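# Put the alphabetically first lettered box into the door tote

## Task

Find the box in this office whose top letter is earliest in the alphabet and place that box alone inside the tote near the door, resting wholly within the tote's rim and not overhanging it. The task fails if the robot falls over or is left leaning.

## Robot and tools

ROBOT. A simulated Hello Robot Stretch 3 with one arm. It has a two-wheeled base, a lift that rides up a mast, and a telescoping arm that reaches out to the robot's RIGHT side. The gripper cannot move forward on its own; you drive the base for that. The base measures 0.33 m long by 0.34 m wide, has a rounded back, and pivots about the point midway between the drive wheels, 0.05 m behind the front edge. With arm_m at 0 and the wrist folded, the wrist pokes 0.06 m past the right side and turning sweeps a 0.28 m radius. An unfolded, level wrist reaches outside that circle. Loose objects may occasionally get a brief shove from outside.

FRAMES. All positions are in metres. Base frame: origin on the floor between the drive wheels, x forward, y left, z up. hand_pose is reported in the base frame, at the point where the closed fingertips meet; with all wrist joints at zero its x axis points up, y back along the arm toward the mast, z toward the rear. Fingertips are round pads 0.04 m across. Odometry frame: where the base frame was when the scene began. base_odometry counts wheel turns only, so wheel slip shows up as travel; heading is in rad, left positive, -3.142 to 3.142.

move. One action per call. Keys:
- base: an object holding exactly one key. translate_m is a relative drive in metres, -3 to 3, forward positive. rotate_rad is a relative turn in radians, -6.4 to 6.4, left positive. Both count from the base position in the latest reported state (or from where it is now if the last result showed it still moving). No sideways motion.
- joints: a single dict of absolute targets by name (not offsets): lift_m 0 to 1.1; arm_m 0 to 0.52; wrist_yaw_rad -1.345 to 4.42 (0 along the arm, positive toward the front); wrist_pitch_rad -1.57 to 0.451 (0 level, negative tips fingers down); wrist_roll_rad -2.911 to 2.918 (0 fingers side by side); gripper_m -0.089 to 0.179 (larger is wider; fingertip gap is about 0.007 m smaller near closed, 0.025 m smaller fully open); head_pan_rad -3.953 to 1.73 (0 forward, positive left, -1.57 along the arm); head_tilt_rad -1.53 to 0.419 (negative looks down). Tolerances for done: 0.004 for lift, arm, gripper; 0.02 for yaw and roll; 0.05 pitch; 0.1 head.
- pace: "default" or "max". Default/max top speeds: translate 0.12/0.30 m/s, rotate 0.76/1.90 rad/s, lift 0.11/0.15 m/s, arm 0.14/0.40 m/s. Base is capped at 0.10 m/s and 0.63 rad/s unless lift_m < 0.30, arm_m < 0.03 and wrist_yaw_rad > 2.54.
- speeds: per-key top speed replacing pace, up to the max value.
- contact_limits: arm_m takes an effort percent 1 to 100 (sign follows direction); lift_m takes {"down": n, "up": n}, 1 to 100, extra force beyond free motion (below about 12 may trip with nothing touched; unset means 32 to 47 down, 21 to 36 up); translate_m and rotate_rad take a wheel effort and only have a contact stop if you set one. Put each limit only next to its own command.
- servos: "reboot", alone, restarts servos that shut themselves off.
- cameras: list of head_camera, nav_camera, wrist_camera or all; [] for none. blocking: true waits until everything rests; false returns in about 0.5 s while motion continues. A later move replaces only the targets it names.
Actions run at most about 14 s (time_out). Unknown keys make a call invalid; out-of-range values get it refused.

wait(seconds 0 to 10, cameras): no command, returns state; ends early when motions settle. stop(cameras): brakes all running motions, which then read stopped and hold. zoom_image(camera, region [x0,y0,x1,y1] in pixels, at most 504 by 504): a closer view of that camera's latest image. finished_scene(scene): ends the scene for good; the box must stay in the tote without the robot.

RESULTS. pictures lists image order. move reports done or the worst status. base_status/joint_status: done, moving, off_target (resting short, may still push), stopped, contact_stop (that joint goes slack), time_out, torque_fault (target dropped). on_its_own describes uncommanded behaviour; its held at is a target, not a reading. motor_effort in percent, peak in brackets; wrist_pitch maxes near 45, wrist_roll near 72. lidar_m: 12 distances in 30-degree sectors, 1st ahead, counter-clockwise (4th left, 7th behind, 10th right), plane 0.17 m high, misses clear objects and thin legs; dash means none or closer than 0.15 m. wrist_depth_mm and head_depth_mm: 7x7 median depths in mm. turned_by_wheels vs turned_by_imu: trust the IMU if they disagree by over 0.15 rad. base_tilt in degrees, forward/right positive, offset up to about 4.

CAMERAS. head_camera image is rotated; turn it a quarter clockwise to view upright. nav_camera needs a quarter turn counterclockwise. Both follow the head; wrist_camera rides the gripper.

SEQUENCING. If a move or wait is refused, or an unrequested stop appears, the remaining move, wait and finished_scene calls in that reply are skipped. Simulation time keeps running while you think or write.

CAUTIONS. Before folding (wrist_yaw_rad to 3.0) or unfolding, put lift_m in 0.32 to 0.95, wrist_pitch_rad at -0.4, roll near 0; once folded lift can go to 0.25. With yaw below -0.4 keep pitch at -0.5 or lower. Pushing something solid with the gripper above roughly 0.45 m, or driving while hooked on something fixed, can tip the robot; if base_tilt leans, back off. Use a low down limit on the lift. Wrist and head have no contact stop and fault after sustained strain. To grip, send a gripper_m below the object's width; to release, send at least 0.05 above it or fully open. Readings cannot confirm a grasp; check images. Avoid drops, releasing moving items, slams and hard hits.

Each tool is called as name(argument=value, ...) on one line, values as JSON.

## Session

move(joints={"head_pan_rad": 0.0, "head_tilt_rad": -0.35, "lift_m": 0.29}, cameras=["head_camera", "nav_camera"])

move(joints={"head_pan_rad": 1.3, "head_tilt_rad": -0.35}, cameras=["head_camera", "nav_camera"])

move(joints={"head_pan_rad": -1.3, "head_tilt_rad": -0.35}, cameras=["head_camera", "nav_camera"])

move(joints={"head_pan_rad": -2.6, "head_tilt_rad": -0.35}, cameras=["head_camera", "nav_camera"])

Scene clock: 1.93 s.
move: done
base_odometry: x=+0.000 y=+0.000 heading=+0.000
turned_by_wheels: +0.000
turned_by_imu: +0.000
base_tilt: forward=+1.0 right=-0.1
lidar_m: 1.39 2.08 1.11 0.87 0.86 0.92 1.36 1.08 1.14 0.89 0.88 0.94
head_depth_mm: 1233 1269 1300 1334 1398 1434 1431 / 1434 1486 1537 1586 1661 1673 1494 / 1709 1779 1847 1939 2035 1858 1481 / 1912 2014 2158 2258 2333 1839 1488 / 1832 1945 2085 2220 2311 1793 1480 / 1769 1874 1998 2136 2218 1775 1479 / 1721 1807 1917 2039 2149 1825 1478
base_status: not commanded
joint_positions: lift_m=+0.290 arm_m=+0.002 wrist_yaw_rad=+2.888 wrist_pitch_rad=-0.323 wrist_roll_rad=+0.000 gripper_m=+0.037 head_pan_rad=+0.000 head_tilt_rad=-0.349
joint_status: all done
measured_speeds: all 0
motor_effort: left_wheel=-0.3(0.5) right_wheel=+2.1(2.6) lift_m=+20.8(24.7) arm_m=-13.5(13.5) wrist_yaw_rad=+1.0(1.3) wrist_pitch_rad=+2.9(3.3) wrist_roll_rad=+0.8(1.1) gripper_m=-0.6(1.4) head_pan_rad=+0.5(1.4) head_tilt_rad=-1.3(3.7)
hand_pose: x=+0.0377 y=+0.0811 z=+0.3245 quat_wxyz=(+0.201, +0.706, +0.025, +0.678) (m; base frame)
wrist_depth_mm: 128 153 - - - - - / 134 161 - - - - - / 142 157 - - - - - / 151 162 978 - - - - / 166 173 801 762 763 777 774 / 586 184 128 568 131 616 616 / 510 196 482 513 480 516 512
pictures: head_camera (sideways), nav_camera (sideways)
Images, in order (width x height): head_camera 896x504, nav_camera 672x504.

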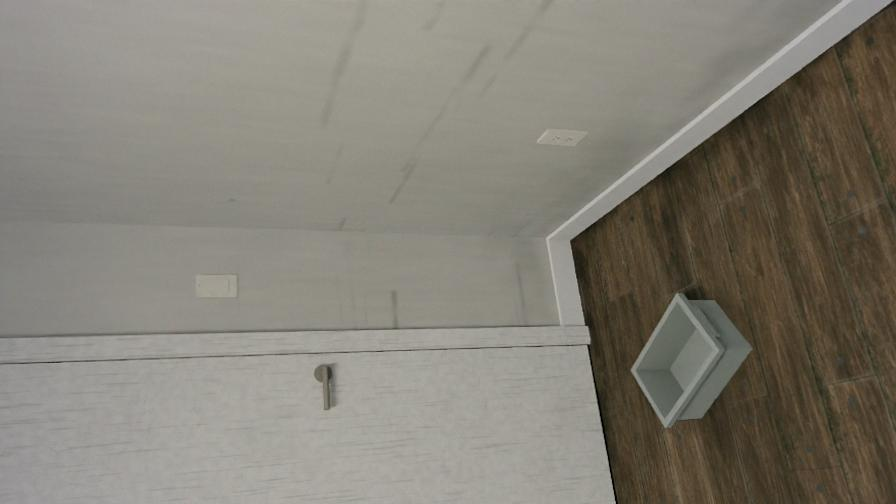

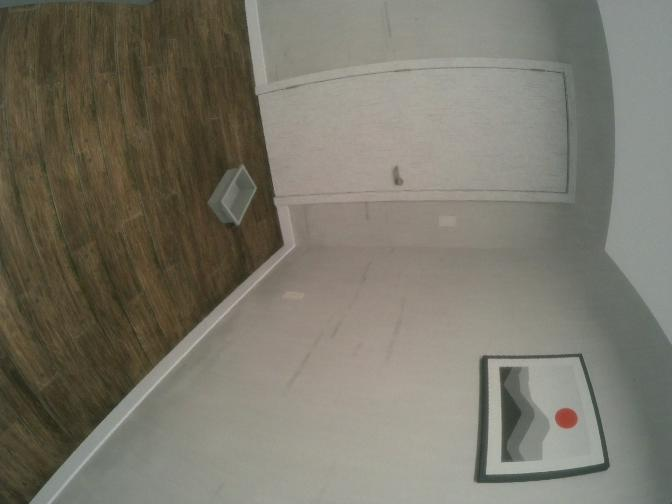

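Scene clock: 3.10 s.
move: done
base_odometry: x=+0.000 y=+0.000 heading=+0.000
turned_by_wheels: +0.000
turned_by_imu: +0.000
base_tilt: forward=+0.8 right=-0.1
lidar_m: 1.39 2.08 1.11 0.87 0.86 0.92 1.36 1.08 1.14 0.90 0.88 0.94
head_depth_mm: 1076 1167 1268 2430 2352 1883 1501 / 1006 1080 1165 1257 1378 1533 1499 / 941 1001 1072 1157 1255 1375 1448 / 877 938 1001 1071 1159 1250 1353 / 828 879 934 999 1056 1151 1243 / 782 824 871 930 992 1059 1147 / 741 779 820 873 923 996 1071
base_status: not commanded
joint_positions: lift_m=+0.290 arm_m=+0.002 wrist_yaw_rad=+2.888 wrist_pitch_rad=-0.323 wrist_roll_rad=+0.000 gripper_m=+0.037 head_pan_rad=+1.327 head_tilt_rad=-0.350
joint_status: all done
measured_speeds: all 0
motor_effort: left_wheel=-0.4(0.5) right_wheel=+2.1(2.4) lift_m=+20.6(20.9) arm_m=-16.3(16.6) wrist_yaw_rad=+0.7(1.4) wrist_pitch_rad=+2.9(3.2) wrist_roll_rad=+0.9(1.0) gripper_m=-0.1(1.1) head_pan_rad=-1.1(4.8) head_tilt_rad=-1.7(3.2)
hand_pose: x=+0.0377 y=+0.0811 z=+0.3245 quat_wxyz=(+0.201, +0.706, +0.025, +0.678) (m; base frame)
wrist_depth_mm: 128 153 - - - - - / 134 161 - - - - - / 142 157 - - - - - / 151 162 970 - - - - / 166 174 804 763 765 763 763 / 584 184 128 570 131 610 617 / 507 196 475 514 478 509 515
pictures: head_camera (sideways), nav_camera (sideways)
Images, in order (width x height): head_camera 896x504, nav_camera 672x504.

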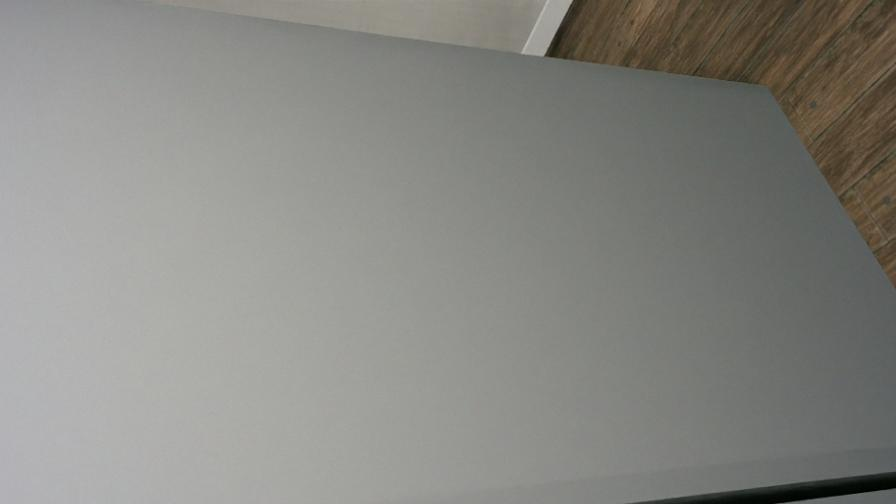

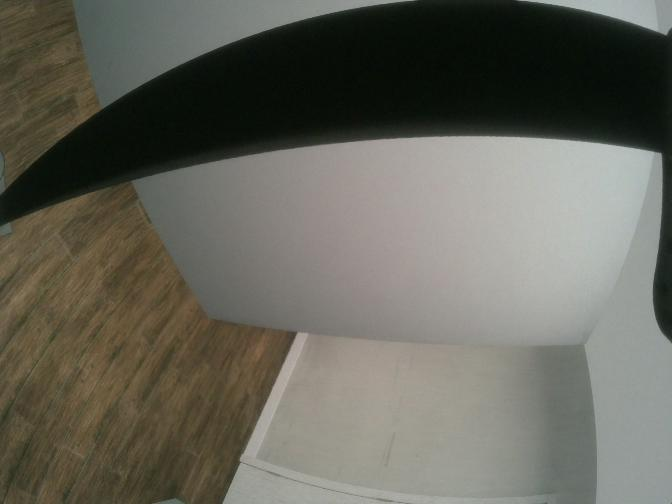

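Scene clock: 4.67 s.
move: done
base_odometry: x=+0.000 y=+0.000 heading=+0.000
turned_by_wheels: +0.000
turned_by_imu: +0.000
base_tilt: forward=+1.0 right=-0.1
lidar_m: 1.40 2.08 1.11 0.87 0.86 0.92 1.36 1.09 1.14 0.89 0.88 0.95
head_depth_mm: 767 813 868 931 1004 1090 1190 / 757 800 854 915 995 1068 1170 / 747 792 844 905 973 1057 1151 / 738 781 833 891 956 1038 1128 / 730 769 826 878 949 1020 1110 / 721 762 813 866 929 1002 1088 / 713 754 801 855 916 988 1073
base_status: not commanded
joint_positions: lift_m=+0.290 arm_m=+0.002 wrist_yaw_rad=+2.888 wrist_pitch_rad=-0.323 wrist_roll_rad=+0.000 gripper_m=+0.037 head_pan_rad=-1.341 head_tilt_rad=-0.350
joint_status: all done
measured_speeds: all 0
motor_effort: left_wheel=-0.2(0.5) right_wheel=+1.8(2.5) lift_m=+20.8(20.9) arm_m=-20.8(20.9) wrist_yaw_rad=+0.9(1.4) wrist_pitch_rad=+2.8(3.2) wrist_roll_rad=+0.8(1.0) gripper_m=-0.2(1.2) head_pan_rad=+0.5(5.6) head_tilt_rad=-2.2(4.9)
hand_pose: x=+0.0377 y=+0.0811 z=+0.3245 quat_wxyz=(+0.201, +0.706, +0.025, +0.678) (m; base frame)
wrist_depth_mm: 128 153 - - - - - / 134 161 - - - - - / 142 156 - - - - - / 151 162 996 - - - - / 166 174 804 762 782 774 756 / 579 184 128 566 132 619 616 / 509 197 480 515 480 515 510
pictures: head_camera (sideways), nav_camera (sideways)
Images, in order (width x height): head_camera 896x504, nav_camera 672x504.

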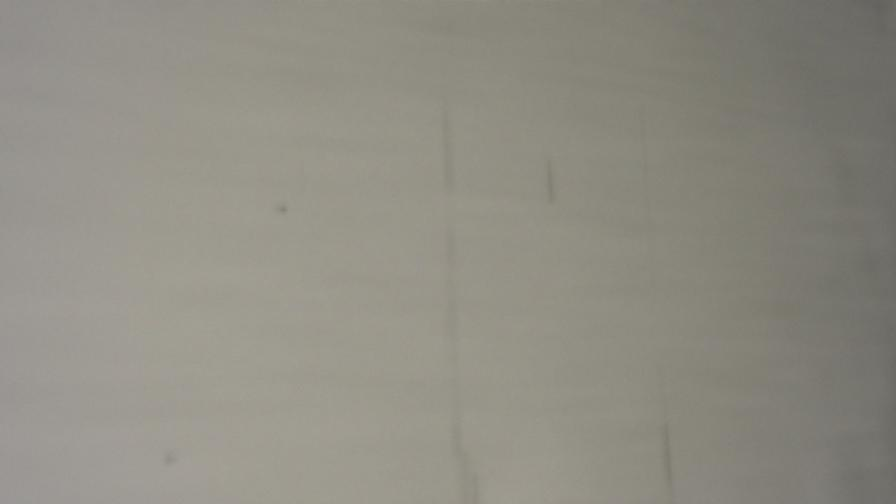

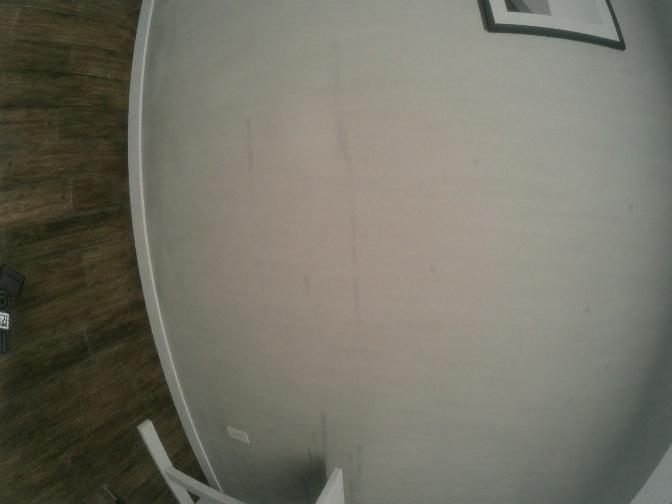

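Scene clock: 5.80 s.
move: done
base_odometry: x=+0.000 y=+0.000 heading=+0.000
turned_by_wheels: +0.000
turned_by_imu: +0.000
base_tilt: forward=+1.0 right=+0.0
lidar_m: 1.39 2.08 1.11 0.87 0.86 0.92 1.36 1.09 1.15 0.90 0.88 0.94
head_depth_mm: 1398 1473 1551 1020 1783 1852 1506 / 1406 1487 1561 1094 1793 1868 1502 / 1439 1505 1582 1088 1414 1733 1455 / 1454 1523 1603 1083 1414 1716 1495 / 1468 1549 1631 1082 1872 1821 1449 / 1490 1573 1641 1072 1920 1830 1473 / 1506 1602 1685 1152 1508 1655 1487
base_status: not commanded
joint_positions: lift_m=+0.290 arm_m=+0.002 wrist_yaw_rad=+2.888 wrist_pitch_rad=-0.323 wrist_roll_rad=+0.000 gripper_m=+0.037 head_pan_rad=-2.644 head_tilt_rad=-0.350
joint_status: all done
measured_speeds: all 0
motor_effort: left_wheel=-0.3(0.5) right_wheel=+2.2(2.5) lift_m=+20.7(21.1) arm_m=-23.3(23.6) wrist_yaw_rad=+1.0(1.3) wrist_pitch_rad=+3.0(3.1) wrist_roll_rad=+0.8(1.0) gripper_m=-0.8(1.6) head_pan_rad=+1.5(4.7) head_tilt_rad=-2.2(4.0)
hand_pose: x=+0.0377 y=+0.0811 z=+0.3245 quat_wxyz=(+0.201, +0.706, +0.025, +0.678) (m; base frame)
wrist_depth_mm: 129 153 - - - - - / 134 161 - - - - - / 142 156 - - - - - / 151 162 989 - - - - / 166 173 799 770 762 761 765 / 589 184 128 568 131 612 610 / 511 197 477 514 482 512 511
pictures: head_camera (sideways), nav_camera (sideways)
Images, in order (width x height): head_camera 896x504, nav_camera 672x504.

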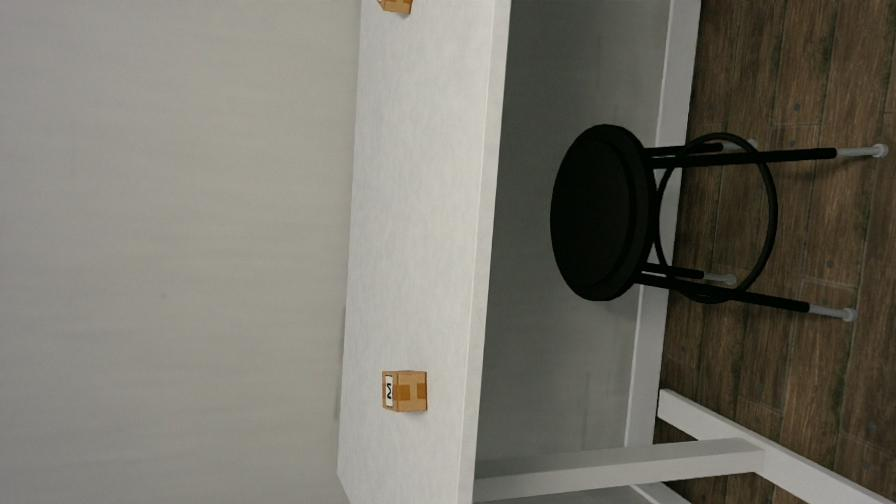

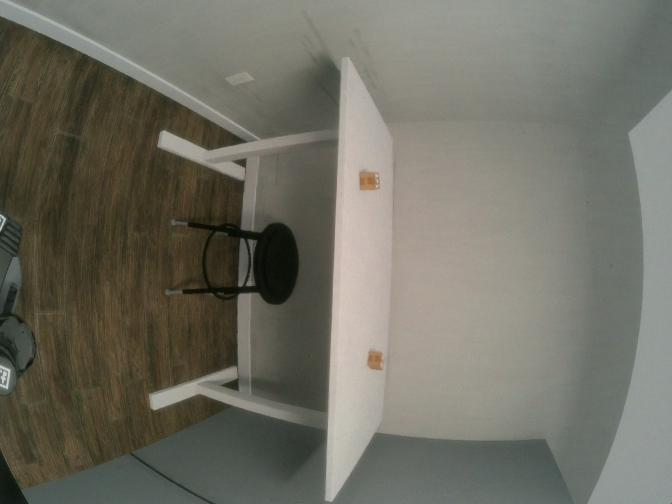

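move(joints={"head_pan_rad": -2.9, "head_tilt_rad": -0.35}, cameras=["head_camera"])

zoom_image(camera="head_camera", region=[340, 100, 480, 240])

Scene clock: 10.17 s.
move: done
base_odometry: x=+0.000 y=+0.000 heading=+0.000
turned_by_wheels: +0.000
turned_by_imu: +0.001
base_tilt: forward=+0.7 right=-0.3
lidar_m: 1.39 2.08 1.11 0.87 0.86 0.92 1.36 1.08 1.15 0.90 0.88 0.95
head_depth_mm: 1489 1587 1669 1111 1499 1747 1466 / 1482 1568 1652 1094 1945 1809 1496 / 1456 1542 1628 1090 1902 1841 1492 / 1448 1530 1600 1080 1881 1845 1492 / 1429 1511 1589 1070 1402 1686 1436 / 1407 1495 1564 1065 1387 1716 1445 / 1396 1483 1545 1059 1775 1766 1446
base_status: not commanded
joint_positions: lift_m=+0.290 arm_m=+0.002 wrist_yaw_rad=+2.888 wrist_pitch_rad=-0.323 wrist_roll_rad=+0.000 gripper_m=+0.037 head_pan_rad=-2.901 head_tilt_rad=-0.350
joint_status: all done
measured_speeds: all 0
motor_effort: left_wheel=-0.3(0.4) right_wheel=+2.1(2.5) lift_m=+20.4(21.0) arm_m=-23.1(23.5) wrist_yaw_rad=+0.8(1.2) wrist_pitch_rad=+2.8(3.2) wrist_roll_rad=+0.8(1.2) gripper_m=-0.5(1.3) head_pan_rad=-2.9(4.1) head_tilt_rad=-1.6(4.0)
hand_pose: x=+0.0377 y=+0.0811 z=+0.3245 quat_wxyz=(+0.201, +0.706, +0.025, +0.678) (m; base frame)
wrist_depth_mm: 128 153 - - - - - / 134 161 - - - - - / 142 157 - - - - - / 151 162 975 - - - - / 166 173 795 768 778 769 769 / 582 184 128 571 131 615 614 / 510 197 477 505 481 511 510
pictures: head_camera (sideways)
Images, in order (width x height): head_camera 896x504.

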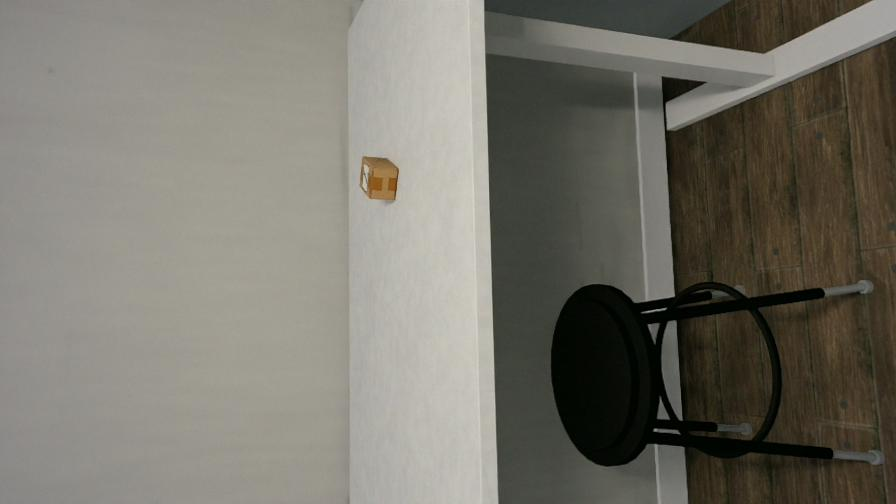

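Scaled by 3.600 from the camera's 896x504 image, which has a finer 1280x720 frame.

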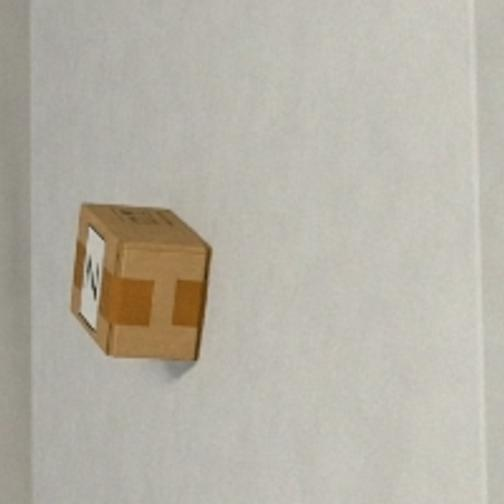

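zoom_image(camera="head_camera", region=[355, 150, 405, 205])

Scaled by 9.164 from the camera's 896x504 image, which has a finer 1280x720 frame.

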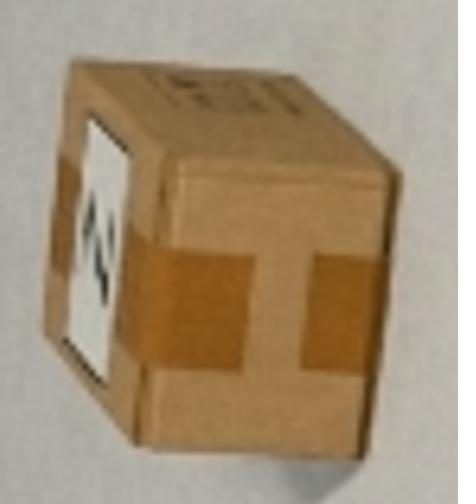

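move(base={"rotate_rad": 0.65}, joints={"head_pan_rad": 0.3, "head_tilt_rad": -0.35}, pace="max", cameras=[])

move(base={"translate_m": 1.47}, pace="max", cameras=[])

move(base={"rotate_rad": 1.333}, joints={"head_pan_rad": 0.5, "head_tilt_rad": -0.35}, pace="max", cameras=["head_camera", "nav_camera"])

Scene clock: 42.70 s.
move: done
base_odometry: x=+0.000 y=+0.000 heading=+0.650
turned_by_wheels: +0.650
turned_by_imu: +0.648
base_tilt: forward=+1.0 right=+0.0
lidar_m: 2.08 1.02 0.86 0.86 0.96 1.08 1.12 1.05 0.88 0.88 1.00 1.65
head_depth_mm: 1830 1926 1986 2117 2224 1866 1495 / 1942 2020 2109 2245 2349 1849 1485 / 2042 2172 2257 2412 2441 1848 1483 / 2174 2295 2421 2585 2413 1847 1490 / 1143 1208 1280 1361 1457 1555 1487 / 1024 1072 1131 1192 1268 1345 1407 / 925 967 1015 1061 1124 1180 1248
base_status: done
joint_positions: lift_m=+0.290 arm_m=+0.002 wrist_yaw_rad=+2.888 wrist_pitch_rad=-0.323 wrist_roll_rad=+0.000 gripper_m=+0.037 head_pan_rad=+0.316 head_tilt_rad=-0.350
joint_status: all done
measured_speeds: translate_m=+0.000 rotate_rad=+0.000 lift_m=+0.000 arm_m=+0.000 wrist_yaw_rad=+0.000 wrist_pitch_rad=+0.000 wrist_roll_rad=+0.000 head_pan_rad=-0.024 head_tilt_rad=+0.000
motor_effort: left_wheel=-8.4(16.8) right_wheel=+7.8(15.4) lift_m=+22.1(22.3) arm_m=-22.1(23.4) wrist_yaw_rad=+0.8(1.3) wrist_pitch_rad=+3.1(3.2) wrist_roll_rad=+0.8(1.1) gripper_m=+0.4(1.5) head_pan_rad=-3.1(6.2) head_tilt_rad=-1.0(2.9)
hand_pose: x=+0.0377 y=+0.0811 z=+0.3245 quat_wxyz=(+0.201, +0.706, +0.025, +0.678) (m; base frame)
wrist_depth_mm: 128 140 - - - - - / 134 145 - - 916 - - / 142 149 - - - - - / 151 160 945 968 956 982 - / 169 173 811 771 774 776 775 / 583 184 128 568 131 615 616 / 511 197 477 514 478 512 516
pictures: none
No camera images: "cameras" was empty.

Scene clock: 49.00 s.
move: done
base_odometry: x=+1.171 y=+0.889 heading=+0.650
turned_by_wheels: +0.000
turned_by_imu: -0.001
base_tilt: forward=+0.9 right=-0.2
lidar_m: 0.64 0.75 1.24 0.65 0.62 1.01 2.52 1.42 1.20 1.20 0.77 0.65
head_depth_mm: 550 577 607 642 676 719 768 / 579 607 645 679 722 772 826 / 614 646 683 728 777 832 895 / 648 688 731 778 838 899 976 / 689 736 784 844 907 986 1072 / 736 789 846 911 989 1074 1189 / 794 849 918 995 1086 1197 1321
base_status: done
joint_positions: lift_m=+0.290 arm_m=+0.002 wrist_yaw_rad=+2.888 wrist_pitch_rad=-0.323 wrist_roll_rad=+0.000 gripper_m=+0.037 head_pan_rad=+0.300 head_tilt_rad=-0.350
joint_status: not commanded
measured_speeds: all 0
motor_effort: left_wheel=+0.8(12.6) right_wheel=+3.2(14.4) lift_m=+25.3(25.3) arm_m=-16.8(22.3) wrist_yaw_rad=+0.9(1.3) wrist_pitch_rad=+2.9(3.5) wrist_roll_rad=+0.7(1.1) gripper_m=-0.3(1.3) head_pan_rad=-2.9(5.0) head_tilt_rad=-1.2(2.5)
hand_pose: x=+0.0377 y=+0.0811 z=+0.3244 quat_wxyz=(+0.201, +0.706, +0.025, +0.678) (m; base frame)
wrist_depth_mm: 128 140 - - - - - / 134 145 - - - - - / 142 149 - - - - - / 151 158 991 - - - - / 164 171 802 770 772 769 731 / 583 185 128 568 131 615 618 / 506 197 477 509 481 513 514
pictures: none
No camera images: "cameras" was empty.

Scene clock: 50.97 s.
move: done
base_odometry: x=+1.171 y=+0.889 heading=+1.982
turned_by_wheels: +1.333
turned_by_imu: +1.327
base_tilt: forward=+1.0 right=-0.1
lidar_m: 2.29 0.62 0.74 1.86 1.76 1.25 1.20 0.96 0.68 0.64 0.69 0.92
head_depth_mm: 3021 3207 3342 3456 2468 1854 1502 / 702 774 864 974 2165 1796 1457 / 576 623 678 743 823 920 1038 / 506 540 577 613 667 722 789 / 527 561 598 642 692 749 817 / 559 594 638 687 746 812 892 / 594 636 685 744 812 892 989
base_status: done
joint_positions: lift_m=+0.290 arm_m=+0.002 wrist_yaw_rad=+2.888 wrist_pitch_rad=-0.323 wrist_roll_rad=+0.000 gripper_m=+0.037 head_pan_rad=+0.499 head_tilt_rad=-0.350
joint_status: all done
measured_speeds: all 0
motor_effort: left_wheel=-8.1(16.7) right_wheel=+10.2(16.4) lift_m=+26.0(26.2) arm_m=-22.9(23.4) wrist_yaw_rad=+0.8(1.3) wrist_pitch_rad=+2.9(3.3) wrist_roll_rad=+0.8(1.1) gripper_m=+0.4(1.6) head_pan_rad=+1.8(4.3) head_tilt_rad=+0.0(2.7)
hand_pose: x=+0.0377 y=+0.0811 z=+0.3244 quat_wxyz=(+0.201, +0.706, +0.025, +0.678) (m; base frame)
wrist_depth_mm: 128 - - - - - 503 / 134 - - - - - - / 142 - - - - - - / 151 169 - - - - - / 169 173 798 771 763 730 - / 586 184 128 564 131 616 622 / 509 197 475 510 479 513 511
pictures: head_camera (sideways), nav_camera (sideways)
Images, in order (width x height): head_camera 896x504, nav_camera 672x504.

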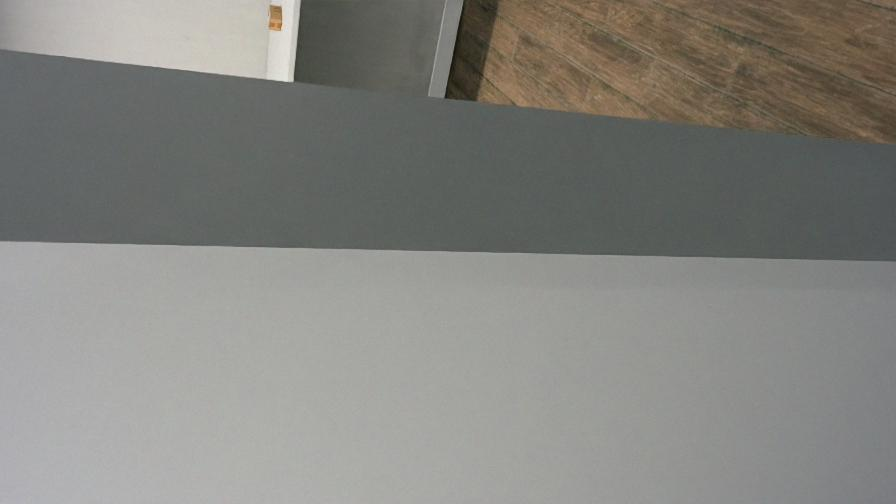

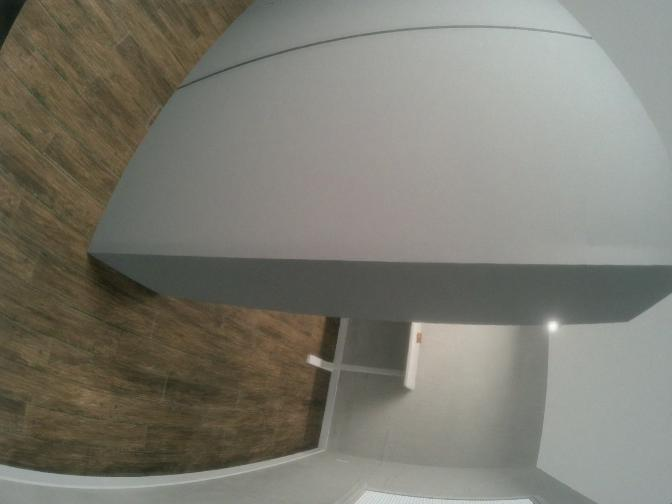

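move(base={"rotate_rad": -0.12}, joints={"head_pan_rad": 0.9, "head_tilt_rad": -0.35}, pace="max", cameras=[])

move(base={"translate_m": 1.5}, pace="max", cameras=["head_camera", "nav_camera"])

Scene clock: 59.00 s.
move: done
base_odometry: x=+1.171 y=+0.889 heading=+1.862
turned_by_wheels: -0.120
turned_by_imu: -0.119
base_tilt: forward=+1.0 right=+0.0
lidar_m: 1.65 0.62 0.67 1.35 2.04 1.31 1.20 1.14 0.71 0.64 0.67 0.83
head_depth_mm: 497 518 547 585 642 730 838 / 537 562 590 621 656 695 747 / 585 614 648 687 729 776 832 / 641 680 719 767 820 881 954 / 710 757 809 869 937 1017 1117 / 799 858 923 1007 1097 1209 1339 / 910 984 1078 1188 1320 1497 1486
base_status: done
joint_positions: lift_m=+0.290 arm_m=+0.002 wrist_yaw_rad=+2.888 wrist_pitch_rad=-0.323 wrist_roll_rad=+0.000 gripper_m=+0.037 head_pan_rad=+0.911 head_tilt_rad=-0.350
joint_status: all done
measured_speeds: all 0
motor_effort: left_wheel=+8.5(13.2) right_wheel=-8.5(12.3) lift_m=+27.8(28.1) arm_m=-20.5(21.2) wrist_yaw_rad=+0.8(1.4) wrist_pitch_rad=+2.7(3.3) wrist_roll_rad=+0.8(1.1) gripper_m=-0.5(1.2) head_pan_rad=+1.3(4.4) head_tilt_rad=+0.3(2.4)
hand_pose: x=+0.0377 y=+0.0811 z=+0.3244 quat_wxyz=(+0.201, +0.706, +0.025, +0.678) (m; base frame)
wrist_depth_mm: 128 - - - - - - / 134 - - - - - - / 143 - - - - - - / 151 169 - - 946 - - / 169 174 797 769 768 - 734 / 589 185 128 566 131 619 619 / 509 197 481 508 480 516 514
pictures: none
No camera images: "cameras" was empty.

Scene clock: 65.40 s.
move: done
base_odometry: x=+0.739 y=+2.326 heading=+1.863
turned_by_wheels: +0.000
turned_by_imu: -0.001
base_tilt: forward=+0.9 right=-0.3
lidar_m: 1.08 1.73 2.42 2.86 1.59 0.71 2.67 0.75 0.48 0.44 0.44 0.54
head_depth_mm: 2031 2107 2001 2316 2371 1852 1503 / 2180 2294 2268 2526 2474 1858 1490 / 2379 2495 2283 2779 2427 1834 1496 / 2582 2726 2421 2986 2439 1845 1485 / 2867 3030 3248 3330 2443 1843 1485 / 3201 3454 3635 3539 2435 1828 1475 / 3147 3288 3483 3525 2378 1818 1484
base_status: done
joint_positions: lift_m=+0.290 arm_m=+0.002 wrist_yaw_rad=+2.888 wrist_pitch_rad=-0.323 wrist_roll_rad=+0.000 gripper_m=+0.037 head_pan_rad=+0.900 head_tilt_rad=-0.350
joint_status: not commanded
measured_speeds: all 0
motor_effort: left_wheel=+11.4(17.4) right_wheel=-3.2(14.1) lift_m=+27.0(30.5) arm_m=-17.5(20.6) wrist_yaw_rad=+0.5(1.3) wrist_pitch_rad=+3.0(3.4) wrist_roll_rad=+1.0(1.1) gripper_m=-0.1(1.2) head_pan_rad=-2.6(5.2) head_tilt_rad=+0.8(1.3)
hand_pose: x=+0.0377 y=+0.0811 z=+0.3244 quat_wxyz=(+0.201, +0.706, +0.025, +0.678) (m; base frame)
wrist_depth_mm: 128 - - - - - - / 134 - - - - - - / 142 - - - - - - / 151 170 - - - - - / 169 173 793 764 766 764 768 / 589 184 128 570 131 609 616 / 511 197 476 514 480 513 513
pictures: head_camera (sideways), nav_camera (sideways)
Images, in order (width x height): head_camera 896x504, nav_camera 672x504.

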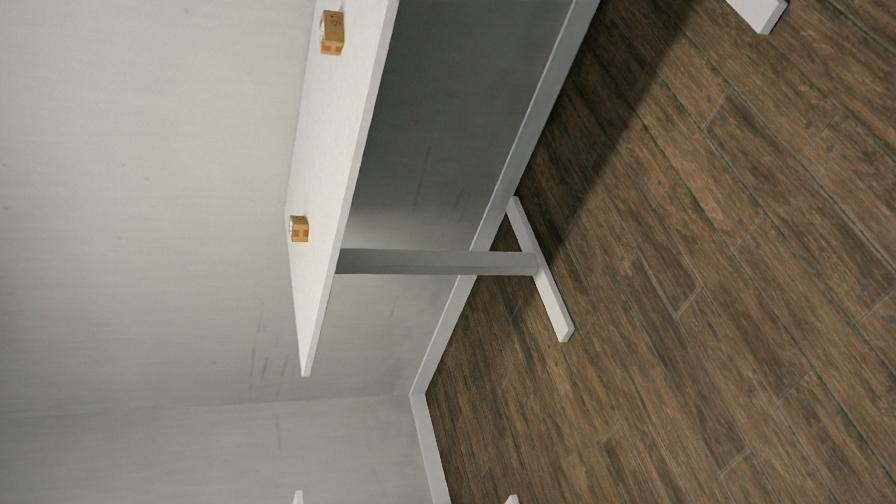

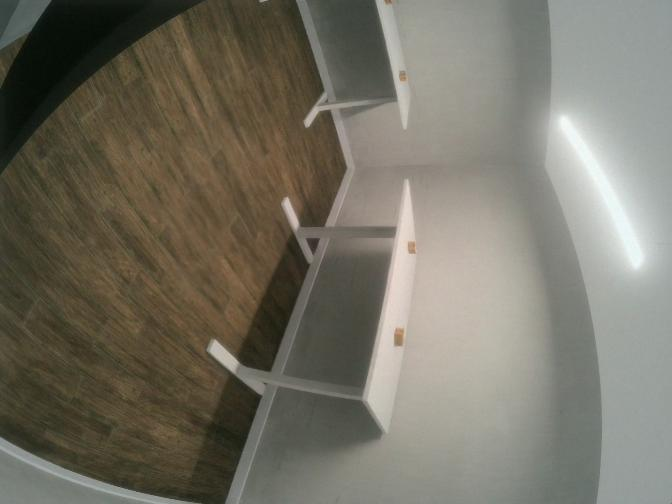

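move(base={"rotate_rad": 1.145}, pace="max", cameras=[])

move(base={"translate_m": 1.7}, joints={"head_pan_rad": -0.9, "head_tilt_rad": -0.4}, pace="max", cameras=["head_camera", "nav_camera"])

move(joints={"head_pan_rad": 0.65, "head_tilt_rad": -0.4}, cameras=["head_camera", "nav_camera"])

Scene clock: 77.60 s.
move: done
base_odometry: x=+0.739 y=+2.326 heading=+3.007
turned_by_wheels: +1.145
turned_by_imu: +1.142
base_tilt: forward=+0.9 right=-0.2
lidar_m: 2.42 2.85 0.73 0.71 2.22 0.67 0.46 0.44 0.45 0.58 1.36 1.73
head_depth_mm: 2742 2930 3008 3239 2460 1856 1495 / 2377 2914 3090 3274 2441 1865 1512 / 2037 2186 2273 2371 2347 1845 1488 / 1255 1348 1414 1545 1638 1738 1487 / 1279 1415 1462 1591 1438 1606 1424 / 1005 1459 1499 1018 1436 1124 1360 / 831 1352 1366 871 1377 1022 876
base_status: done
joint_positions: lift_m=+0.290 arm_m=+0.002 wrist_yaw_rad=+2.888 wrist_pitch_rad=-0.323 wrist_roll_rad=+0.000 gripper_m=+0.037 head_pan_rad=+0.900 head_tilt_rad=-0.350
joint_status: not commanded
measured_speeds: all 0
motor_effort: left_wheel=-8.2(16.4) right_wheel=+9.8(16.8) lift_m=+25.1(25.1) arm_m=-23.5(23.7) wrist_yaw_rad=+0.8(1.3) wrist_pitch_rad=+2.8(3.3) wrist_roll_rad=+0.9(1.1) gripper_m=+0.4(1.3) head_pan_rad=-1.2(3.9) head_tilt_rad=+0.7(1.6)
hand_pose: x=+0.0377 y=+0.0811 z=+0.3244 quat_wxyz=(+0.201, +0.706, +0.025, +0.678) (m; base frame)
wrist_depth_mm: 128 - - - - - - / 134 - - - - - - / 142 - - - - - - / 151 170 - 904 - - - / 168 173 804 772 768 768 768 / 588 185 128 564 131 617 614 / 508 197 477 512 482 518 512
pictures: none
No camera images: "cameras" was empty.

Scene clock: 84.67 s.
move: done
base_odometry: x=-0.946 y=+2.553 heading=+3.008
turned_by_wheels: +0.000
turned_by_imu: -0.002
base_tilt: forward=+1.3 right=+0.0
lidar_m: 1.53 1.48 1.82 1.71 1.88 1.66 1.95 1.84 1.09 1.11 1.15 0.79
head_depth_mm: 936 995 1065 888 624 482 1326 / 946 1011 1087 884 622 479 1331 / 958 1023 1095 884 620 479 1356 / 971 1037 1113 881 618 478 1356 / 983 1051 1128 826 614 476 1384 / 996 1068 1144 869 613 475 1342 / 1011 1084 1160 863 610 473 1032
base_status: done
joint_positions: lift_m=+0.290 arm_m=+0.002 wrist_yaw_rad=+2.888 wrist_pitch_rad=-0.324 wrist_roll_rad=+0.000 gripper_m=+0.037 head_pan_rad=-0.900 head_tilt_rad=-0.400
joint_status: all done
measured_speeds: all 0
motor_effort: left_wheel=+5.0(15.7) right_wheel=+0.9(15.8) lift_m=+29.3(30.6) arm_m=-20.9(23.6) wrist_yaw_rad=+1.0(1.2) wrist_pitch_rad=+3.1(3.4) wrist_roll_rad=+0.8(1.1) gripper_m=+0.1(1.3) head_pan_rad=+2.1(4.6) head_tilt_rad=-1.3(3.7)
hand_pose: x=+0.0377 y=+0.0811 z=+0.3244 quat_wxyz=(+0.201, +0.706, +0.025, +0.678) (m; base frame)
wrist_depth_mm: 128 - - - - - - / 134 - - - - - - / 142 - - - - - - / 151 169 - - - - - / 169 173 799 775 771 761 779 / 585 184 128 565 131 619 612 / 511 197 477 512 481 508 512
pictures: head_camera (sideways), nav_camera (sideways)
Images, in order (width x height): head_camera 896x504, nav_camera 672x504.

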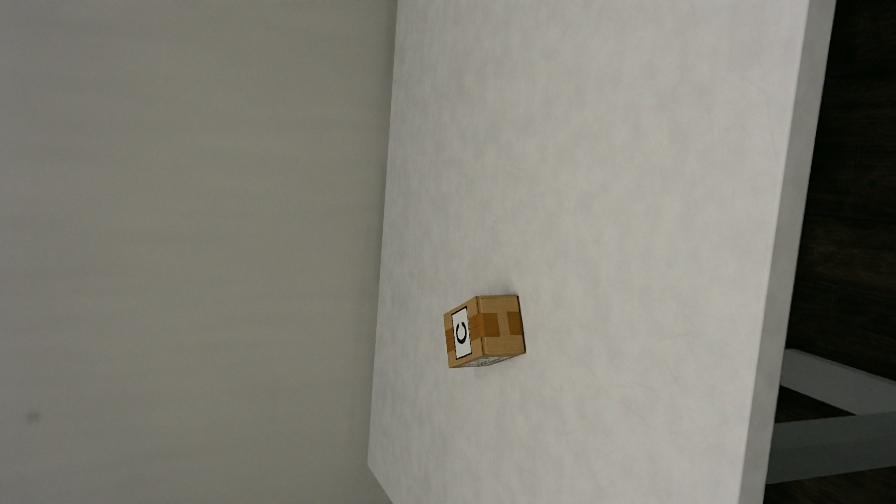

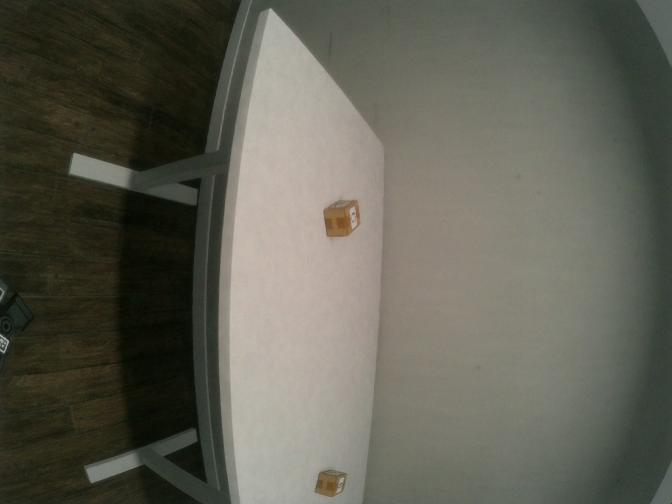

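Scene clock: 85.90 s.
move: done
base_odometry: x=-0.946 y=+2.553 heading=+3.008
turned_by_wheels: +0.000
turned_by_imu: +0.000
base_tilt: forward=+1.0 right=-0.1
lidar_m: 1.53 1.49 1.82 1.71 1.88 1.66 1.95 1.84 1.09 1.11 1.16 0.80
head_depth_mm: 1594 1689 1761 1949 2060 1754 1439 / 1608 1710 1732 1525 2067 1712 1431 / 1621 1743 1733 2036 2132 1750 1431 / 1651 1772 1720 2066 2143 1740 1420 / 1683 1787 1706 2075 2189 1754 1420 / 1709 1828 1689 2119 2218 1733 1416 / 1722 1858 1677 2167 2223 1725 1419
base_status: not commanded
joint_positions: lift_m=+0.290 arm_m=+0.002 wrist_yaw_rad=+2.888 wrist_pitch_rad=-0.324 wrist_roll_rad=+0.000 gripper_m=+0.037 head_pan_rad=+0.685 head_tilt_rad=-0.400
joint_status: all done
measured_speeds: all 0
motor_effort: left_wheel=+4.9(5.2) right_wheel=+0.7(1.4) lift_m=+29.1(29.8) arm_m=-20.3(21.2) wrist_yaw_rad=+0.8(1.1) wrist_pitch_rad=+3.0(3.2) wrist_roll_rad=+0.8(1.0) gripper_m=+0.2(1.2) head_pan_rad=+0.4(5.3) head_tilt_rad=-2.2(3.4)
hand_pose: x=+0.0377 y=+0.0811 z=+0.3244 quat_wxyz=(+0.201, +0.706, +0.025, +0.678) (m; base frame)
wrist_depth_mm: 128 - - - - - - / 134 - - - - - - / 142 - - - - - - / 151 169 - - - - - / 169 173 797 760 767 763 773 / 584 184 128 569 131 611 615 / 504 197 477 511 477 512 512
pictures: head_camera (sideways), nav_camera (sideways)
Images, in order (width x height): head_camera 896x504, nav_camera 672x504.

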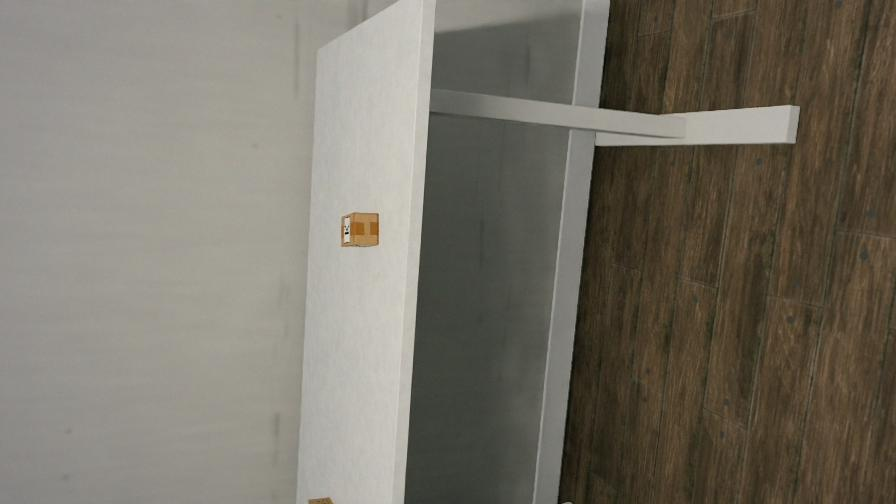

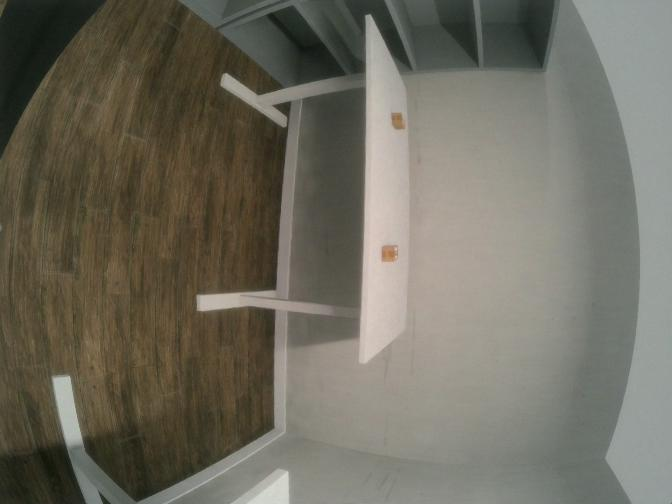

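zoom_image(camera="head_camera", region=[325, 200, 395, 260])

move(joints={"head_pan_rad": 1.1, "head_tilt_rad": -0.4}, cameras=["head_camera"])

move(joints={"head_pan_rad": -1.65, "head_tilt_rad": -0.45}, cameras=["head_camera"])

Scaled by 7.200 from the camera's 896x504 image, which has a finer 1280x720 frame.

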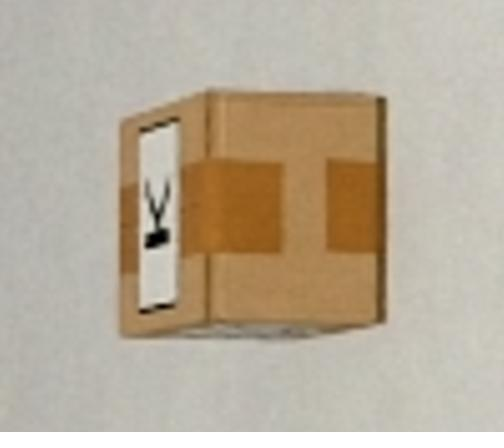

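Scene clock: 89.70 s.
move: done
base_odometry: x=-0.946 y=+2.553 heading=+3.008
turned_by_wheels: +0.000
turned_by_imu: +0.001
base_tilt: forward=+0.8 right=-0.1
lidar_m: 1.53 1.49 1.82 1.72 1.88 1.66 1.95 1.84 1.09 1.11 1.15 0.79
head_depth_mm: 1658 1754 1762 1965 2070 1766 1434 / 1738 1846 1747 2098 2187 1752 1438 / 1845 1957 1723 2242 2281 1751 1422 / 1957 2082 1730 2389 2256 1752 1418 / 2015 2141 1906 2317 2106 1734 1431 / 2100 2263 2411 2554 2200 1733 1420 / 2070 2190 2265 2253 2091 1743 1421
base_status: not commanded
joint_positions: lift_m=+0.290 arm_m=+0.002 wrist_yaw_rad=+2.888 wrist_pitch_rad=-0.324 wrist_roll_rad=+0.000 gripper_m=+0.037 head_pan_rad=+1.105 head_tilt_rad=-0.400
joint_status: all done
measured_speeds: all 0
motor_effort: left_wheel=+5.1(5.2) right_wheel=+1.0(1.3) lift_m=+27.8(28.6) arm_m=-19.1(19.9) wrist_yaw_rad=+0.4(1.0) wrist_pitch_rad=+3.2(3.4) wrist_roll_rad=+0.8(1.2) gripper_m=+0.4(1.0) head_pan_rad=+3.3(5.3) head_tilt_rad=-1.5(2.7)
hand_pose: x=+0.0377 y=+0.0811 z=+0.3244 quat_wxyz=(+0.201, +0.706, +0.025, +0.678) (m; base frame)
wrist_depth_mm: 128 - - - - - - / 134 - - - - - - / 142 - - - - - - / 151 169 - - - - - / 169 173 804 767 768 768 772 / 587 184 128 570 131 613 610 / 505 197 478 511 481 514 512
pictures: head_camera (sideways)
Images, in order (width x height): head_camera 896x504.

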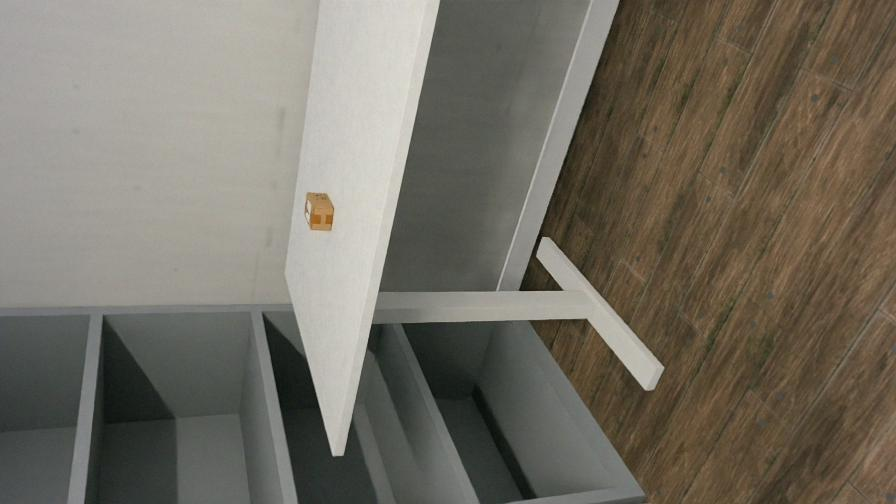

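Scene clock: 91.33 s.
move: done
base_odometry: x=-0.946 y=+2.553 heading=+3.008
turned_by_wheels: +0.000
turned_by_imu: +0.000
base_tilt: forward=+0.9 right=-0.1
lidar_m: 1.53 1.49 1.82 1.71 1.88 1.66 1.95 1.84 1.09 1.11 1.16 0.80
head_depth_mm: 1545 1709 1817 798 2036 1683 1391 / 1424 1551 1589 791 1273 1631 1372 / 1317 1417 1256 788 623 1530 1370 / 1226 1316 1246 784 574 1614 1369 / 1148 1230 1243 787 571 1570 1374 / 1075 1151 1177 779 570 493 1371 / 1014 1075 1125 777 569 461 1375
base_status: not commanded
joint_positions: lift_m=+0.290 arm_m=+0.002 wrist_yaw_rad=+2.888 wrist_pitch_rad=-0.324 wrist_roll_rad=+0.000 gripper_m=+0.037 head_pan_rad=-1.698 head_tilt_rad=-0.450
joint_status: all done
measured_speeds: all 0
motor_effort: left_wheel=+4.6(5.3) right_wheel=+1.0(1.3) lift_m=+27.6(28.4) arm_m=-19.2(19.6) wrist_yaw_rad=+1.0(1.3) wrist_pitch_rad=+3.0(3.2) wrist_roll_rad=+0.8(1.1) gripper_m=+0.1(1.2) head_pan_rad=+1.6(5.2) head_tilt_rad=-2.1(4.9)
hand_pose: x=+0.0377 y=+0.0811 z=+0.3244 quat_wxyz=(+0.201, +0.706, +0.025, +0.678) (m; base frame)
wrist_depth_mm: 128 - - - - - - / 134 - - - - - - / 142 - - - - - - / 151 169 - - - - - / 169 173 806 762 765 776 775 / 590 185 128 566 131 612 611 / 508 197 475 512 478 511 512
pictures: head_camera (sideways)
Images, in order (width x height): head_camera 896x504.

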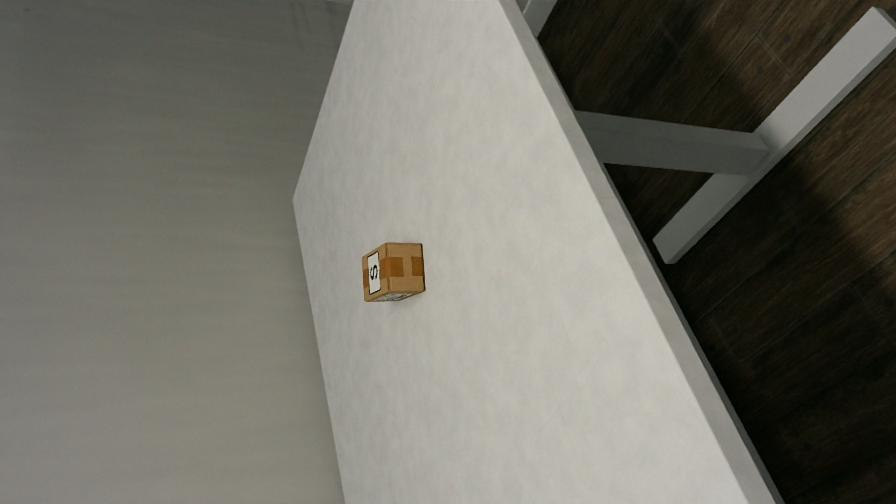

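move(joints={"head_pan_rad": 1.1, "head_tilt_rad": -0.35}, cameras=["head_camera"])

zoom_image(camera="head_camera", region=[310, 180, 370, 240])

Scene clock: 98.63 s.
move: done
base_odometry: x=-0.946 y=+2.553 heading=+3.008
turned_by_wheels: +0.000
turned_by_imu: +0.001
base_tilt: forward=+1.1 right=+0.0
lidar_m: 1.53 1.48 1.82 1.71 1.88 1.66 1.95 1.84 1.09 1.12 1.16 0.80
head_depth_mm: 1702 1786 1827 1438 2078 1855 1488 / 1801 1872 1948 1444 2202 1863 1498 / 1895 2018 2039 2238 2322 1857 1487 / 2008 2150 2183 1941 2166 1847 1484 / 2100 2244 2282 2499 2380 1835 1473 / 2213 2341 2284 2436 2262 1837 1485 / 2002 2082 2144 1979 1907 1838 1472
base_status: not commanded
joint_positions: lift_m=+0.290 arm_m=+0.002 wrist_yaw_rad=+2.888 wrist_pitch_rad=-0.324 wrist_roll_rad=+0.000 gripper_m=+0.037 head_pan_rad=+1.152 head_tilt_rad=-0.352
joint_status: all done
measured_speeds: all 0
motor_effort: left_wheel=+5.1(5.2) right_wheel=+0.3(1.3) lift_m=+26.7(27.3) arm_m=-17.2(17.9) wrist_yaw_rad=+0.8(1.2) wrist_pitch_rad=+3.0(3.2) wrist_roll_rad=+0.7(1.2) gripper_m=-0.4(1.2) head_pan_rad=-2.7(5.4) head_tilt_rad=+3.5(6.4)
hand_pose: x=+0.0377 y=+0.0811 z=+0.3244 quat_wxyz=(+0.201, +0.706, +0.025, +0.678) (m; base frame)
wrist_depth_mm: 129 - - - - - - / 134 - - - - - - / 142 - - - - - - / 151 169 - - - - - / 169 174 793 766 769 759 767 / 591 184 128 569 131 609 623 / 508 196 478 515 480 513 516
pictures: head_camera (sideways)
Images, in order (width x height): head_camera 896x504.

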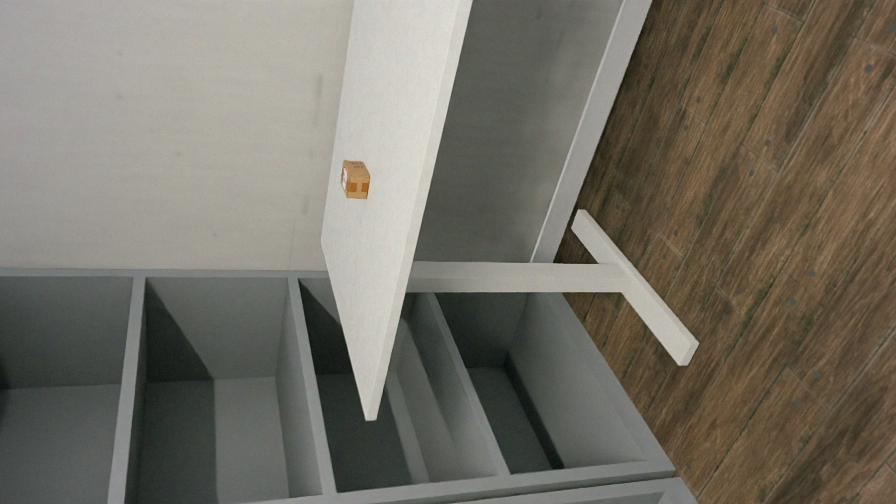

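Scaled by 8.400 from the camera's 896x504 image, which has a finer 1280x720 frame.

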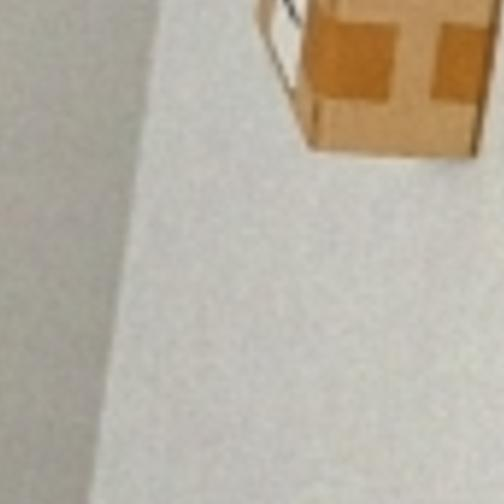

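move(cameras=["head_camera"])

zoom_image(camera="head_camera", region=[335, 150, 385, 205])

Scene clock: 125.67 s.
base_odometry: x=-0.946 y=+2.553 heading=+3.008
turned_by_wheels: +0.000
turned_by_imu: +0.001
base_tilt: forward=+0.9 right=-0.1
lidar_m: 1.53 1.48 1.82 1.71 1.88 1.65 1.95 1.84 1.09 1.11 1.15 0.79
head_depth_mm: 1661 1750 1811 1345 2052 1868 1491 / 1755 1844 1910 1453 2134 1860 1496 / 1838 1945 1991 2197 2277 1848 1486 / 1949 2059 2130 2343 2373 1867 1490 / 2033 2152 2212 1949 2210 1835 1471 / 2150 2294 2301 2464 2295 1842 1490 / 2088 2163 2203 2278 2281 1830 1482
base_status: not commanded
joint_positions: lift_m=+0.290 arm_m=+0.002 wrist_yaw_rad=+2.888 wrist_pitch_rad=-0.324 wrist_roll_rad=+0.000 gripper_m=+0.037 head_pan_rad=+1.101 head_tilt_rad=-0.350
joint_status: all done
measured_speeds: all 0
motor_effort: left_wheel=+4.9(5.2) right_wheel=+1.1(1.3) lift_m=+25.4(27.3) arm_m=-15.8(17.9) wrist_yaw_rad=+1.2(1.2) wrist_pitch_rad=+3.0(3.2) wrist_roll_rad=+0.9(1.2) gripper_m=-0.6(1.2) head_pan_rad=-2.8(5.4) head_tilt_rad=+2.8(6.4)
hand_pose: x=+0.0377 y=+0.0811 z=+0.3244 quat_wxyz=(+0.201, +0.706, +0.025, +0.678) (m; base frame)
wrist_depth_mm: 128 - - - - - - / 134 - - - - - - / 142 - - - - - - / 151 169 - - - - - / 169 174 807 766 765 772 767 / 585 185 128 565 131 608 618 / 510 196 480 513 483 514 512
pictures: head_camera (sideways)
Images, in order (width x height): head_camera 896x504.

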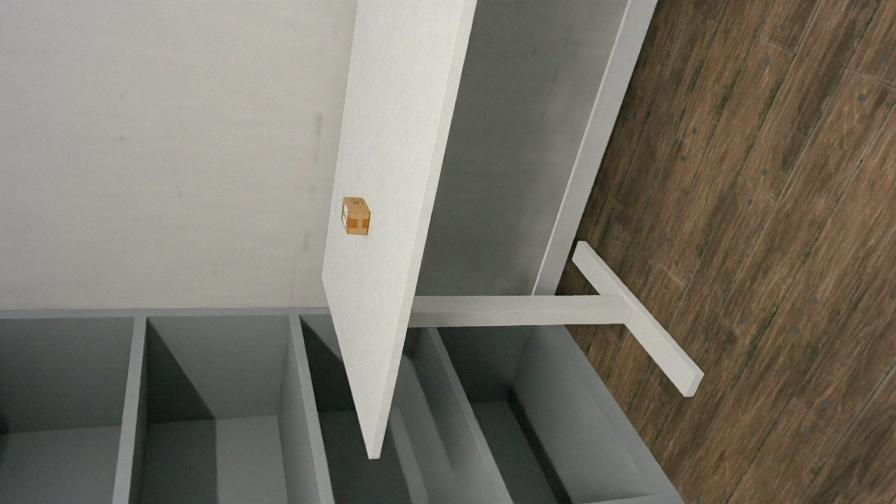

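Scaled by 9.164 from the camera's 896x504 image, which has a finer 1280x720 frame.

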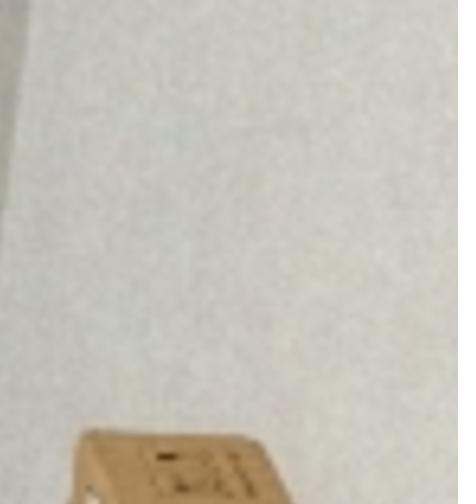

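zoom_image(camera="head_camera", region=[335, 190, 380, 240])

Scaled by 10.080 from the camera's 896x504 image, which has a finer 1280x720 frame.

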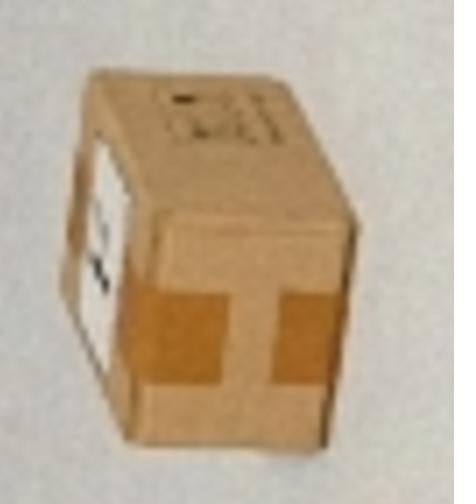

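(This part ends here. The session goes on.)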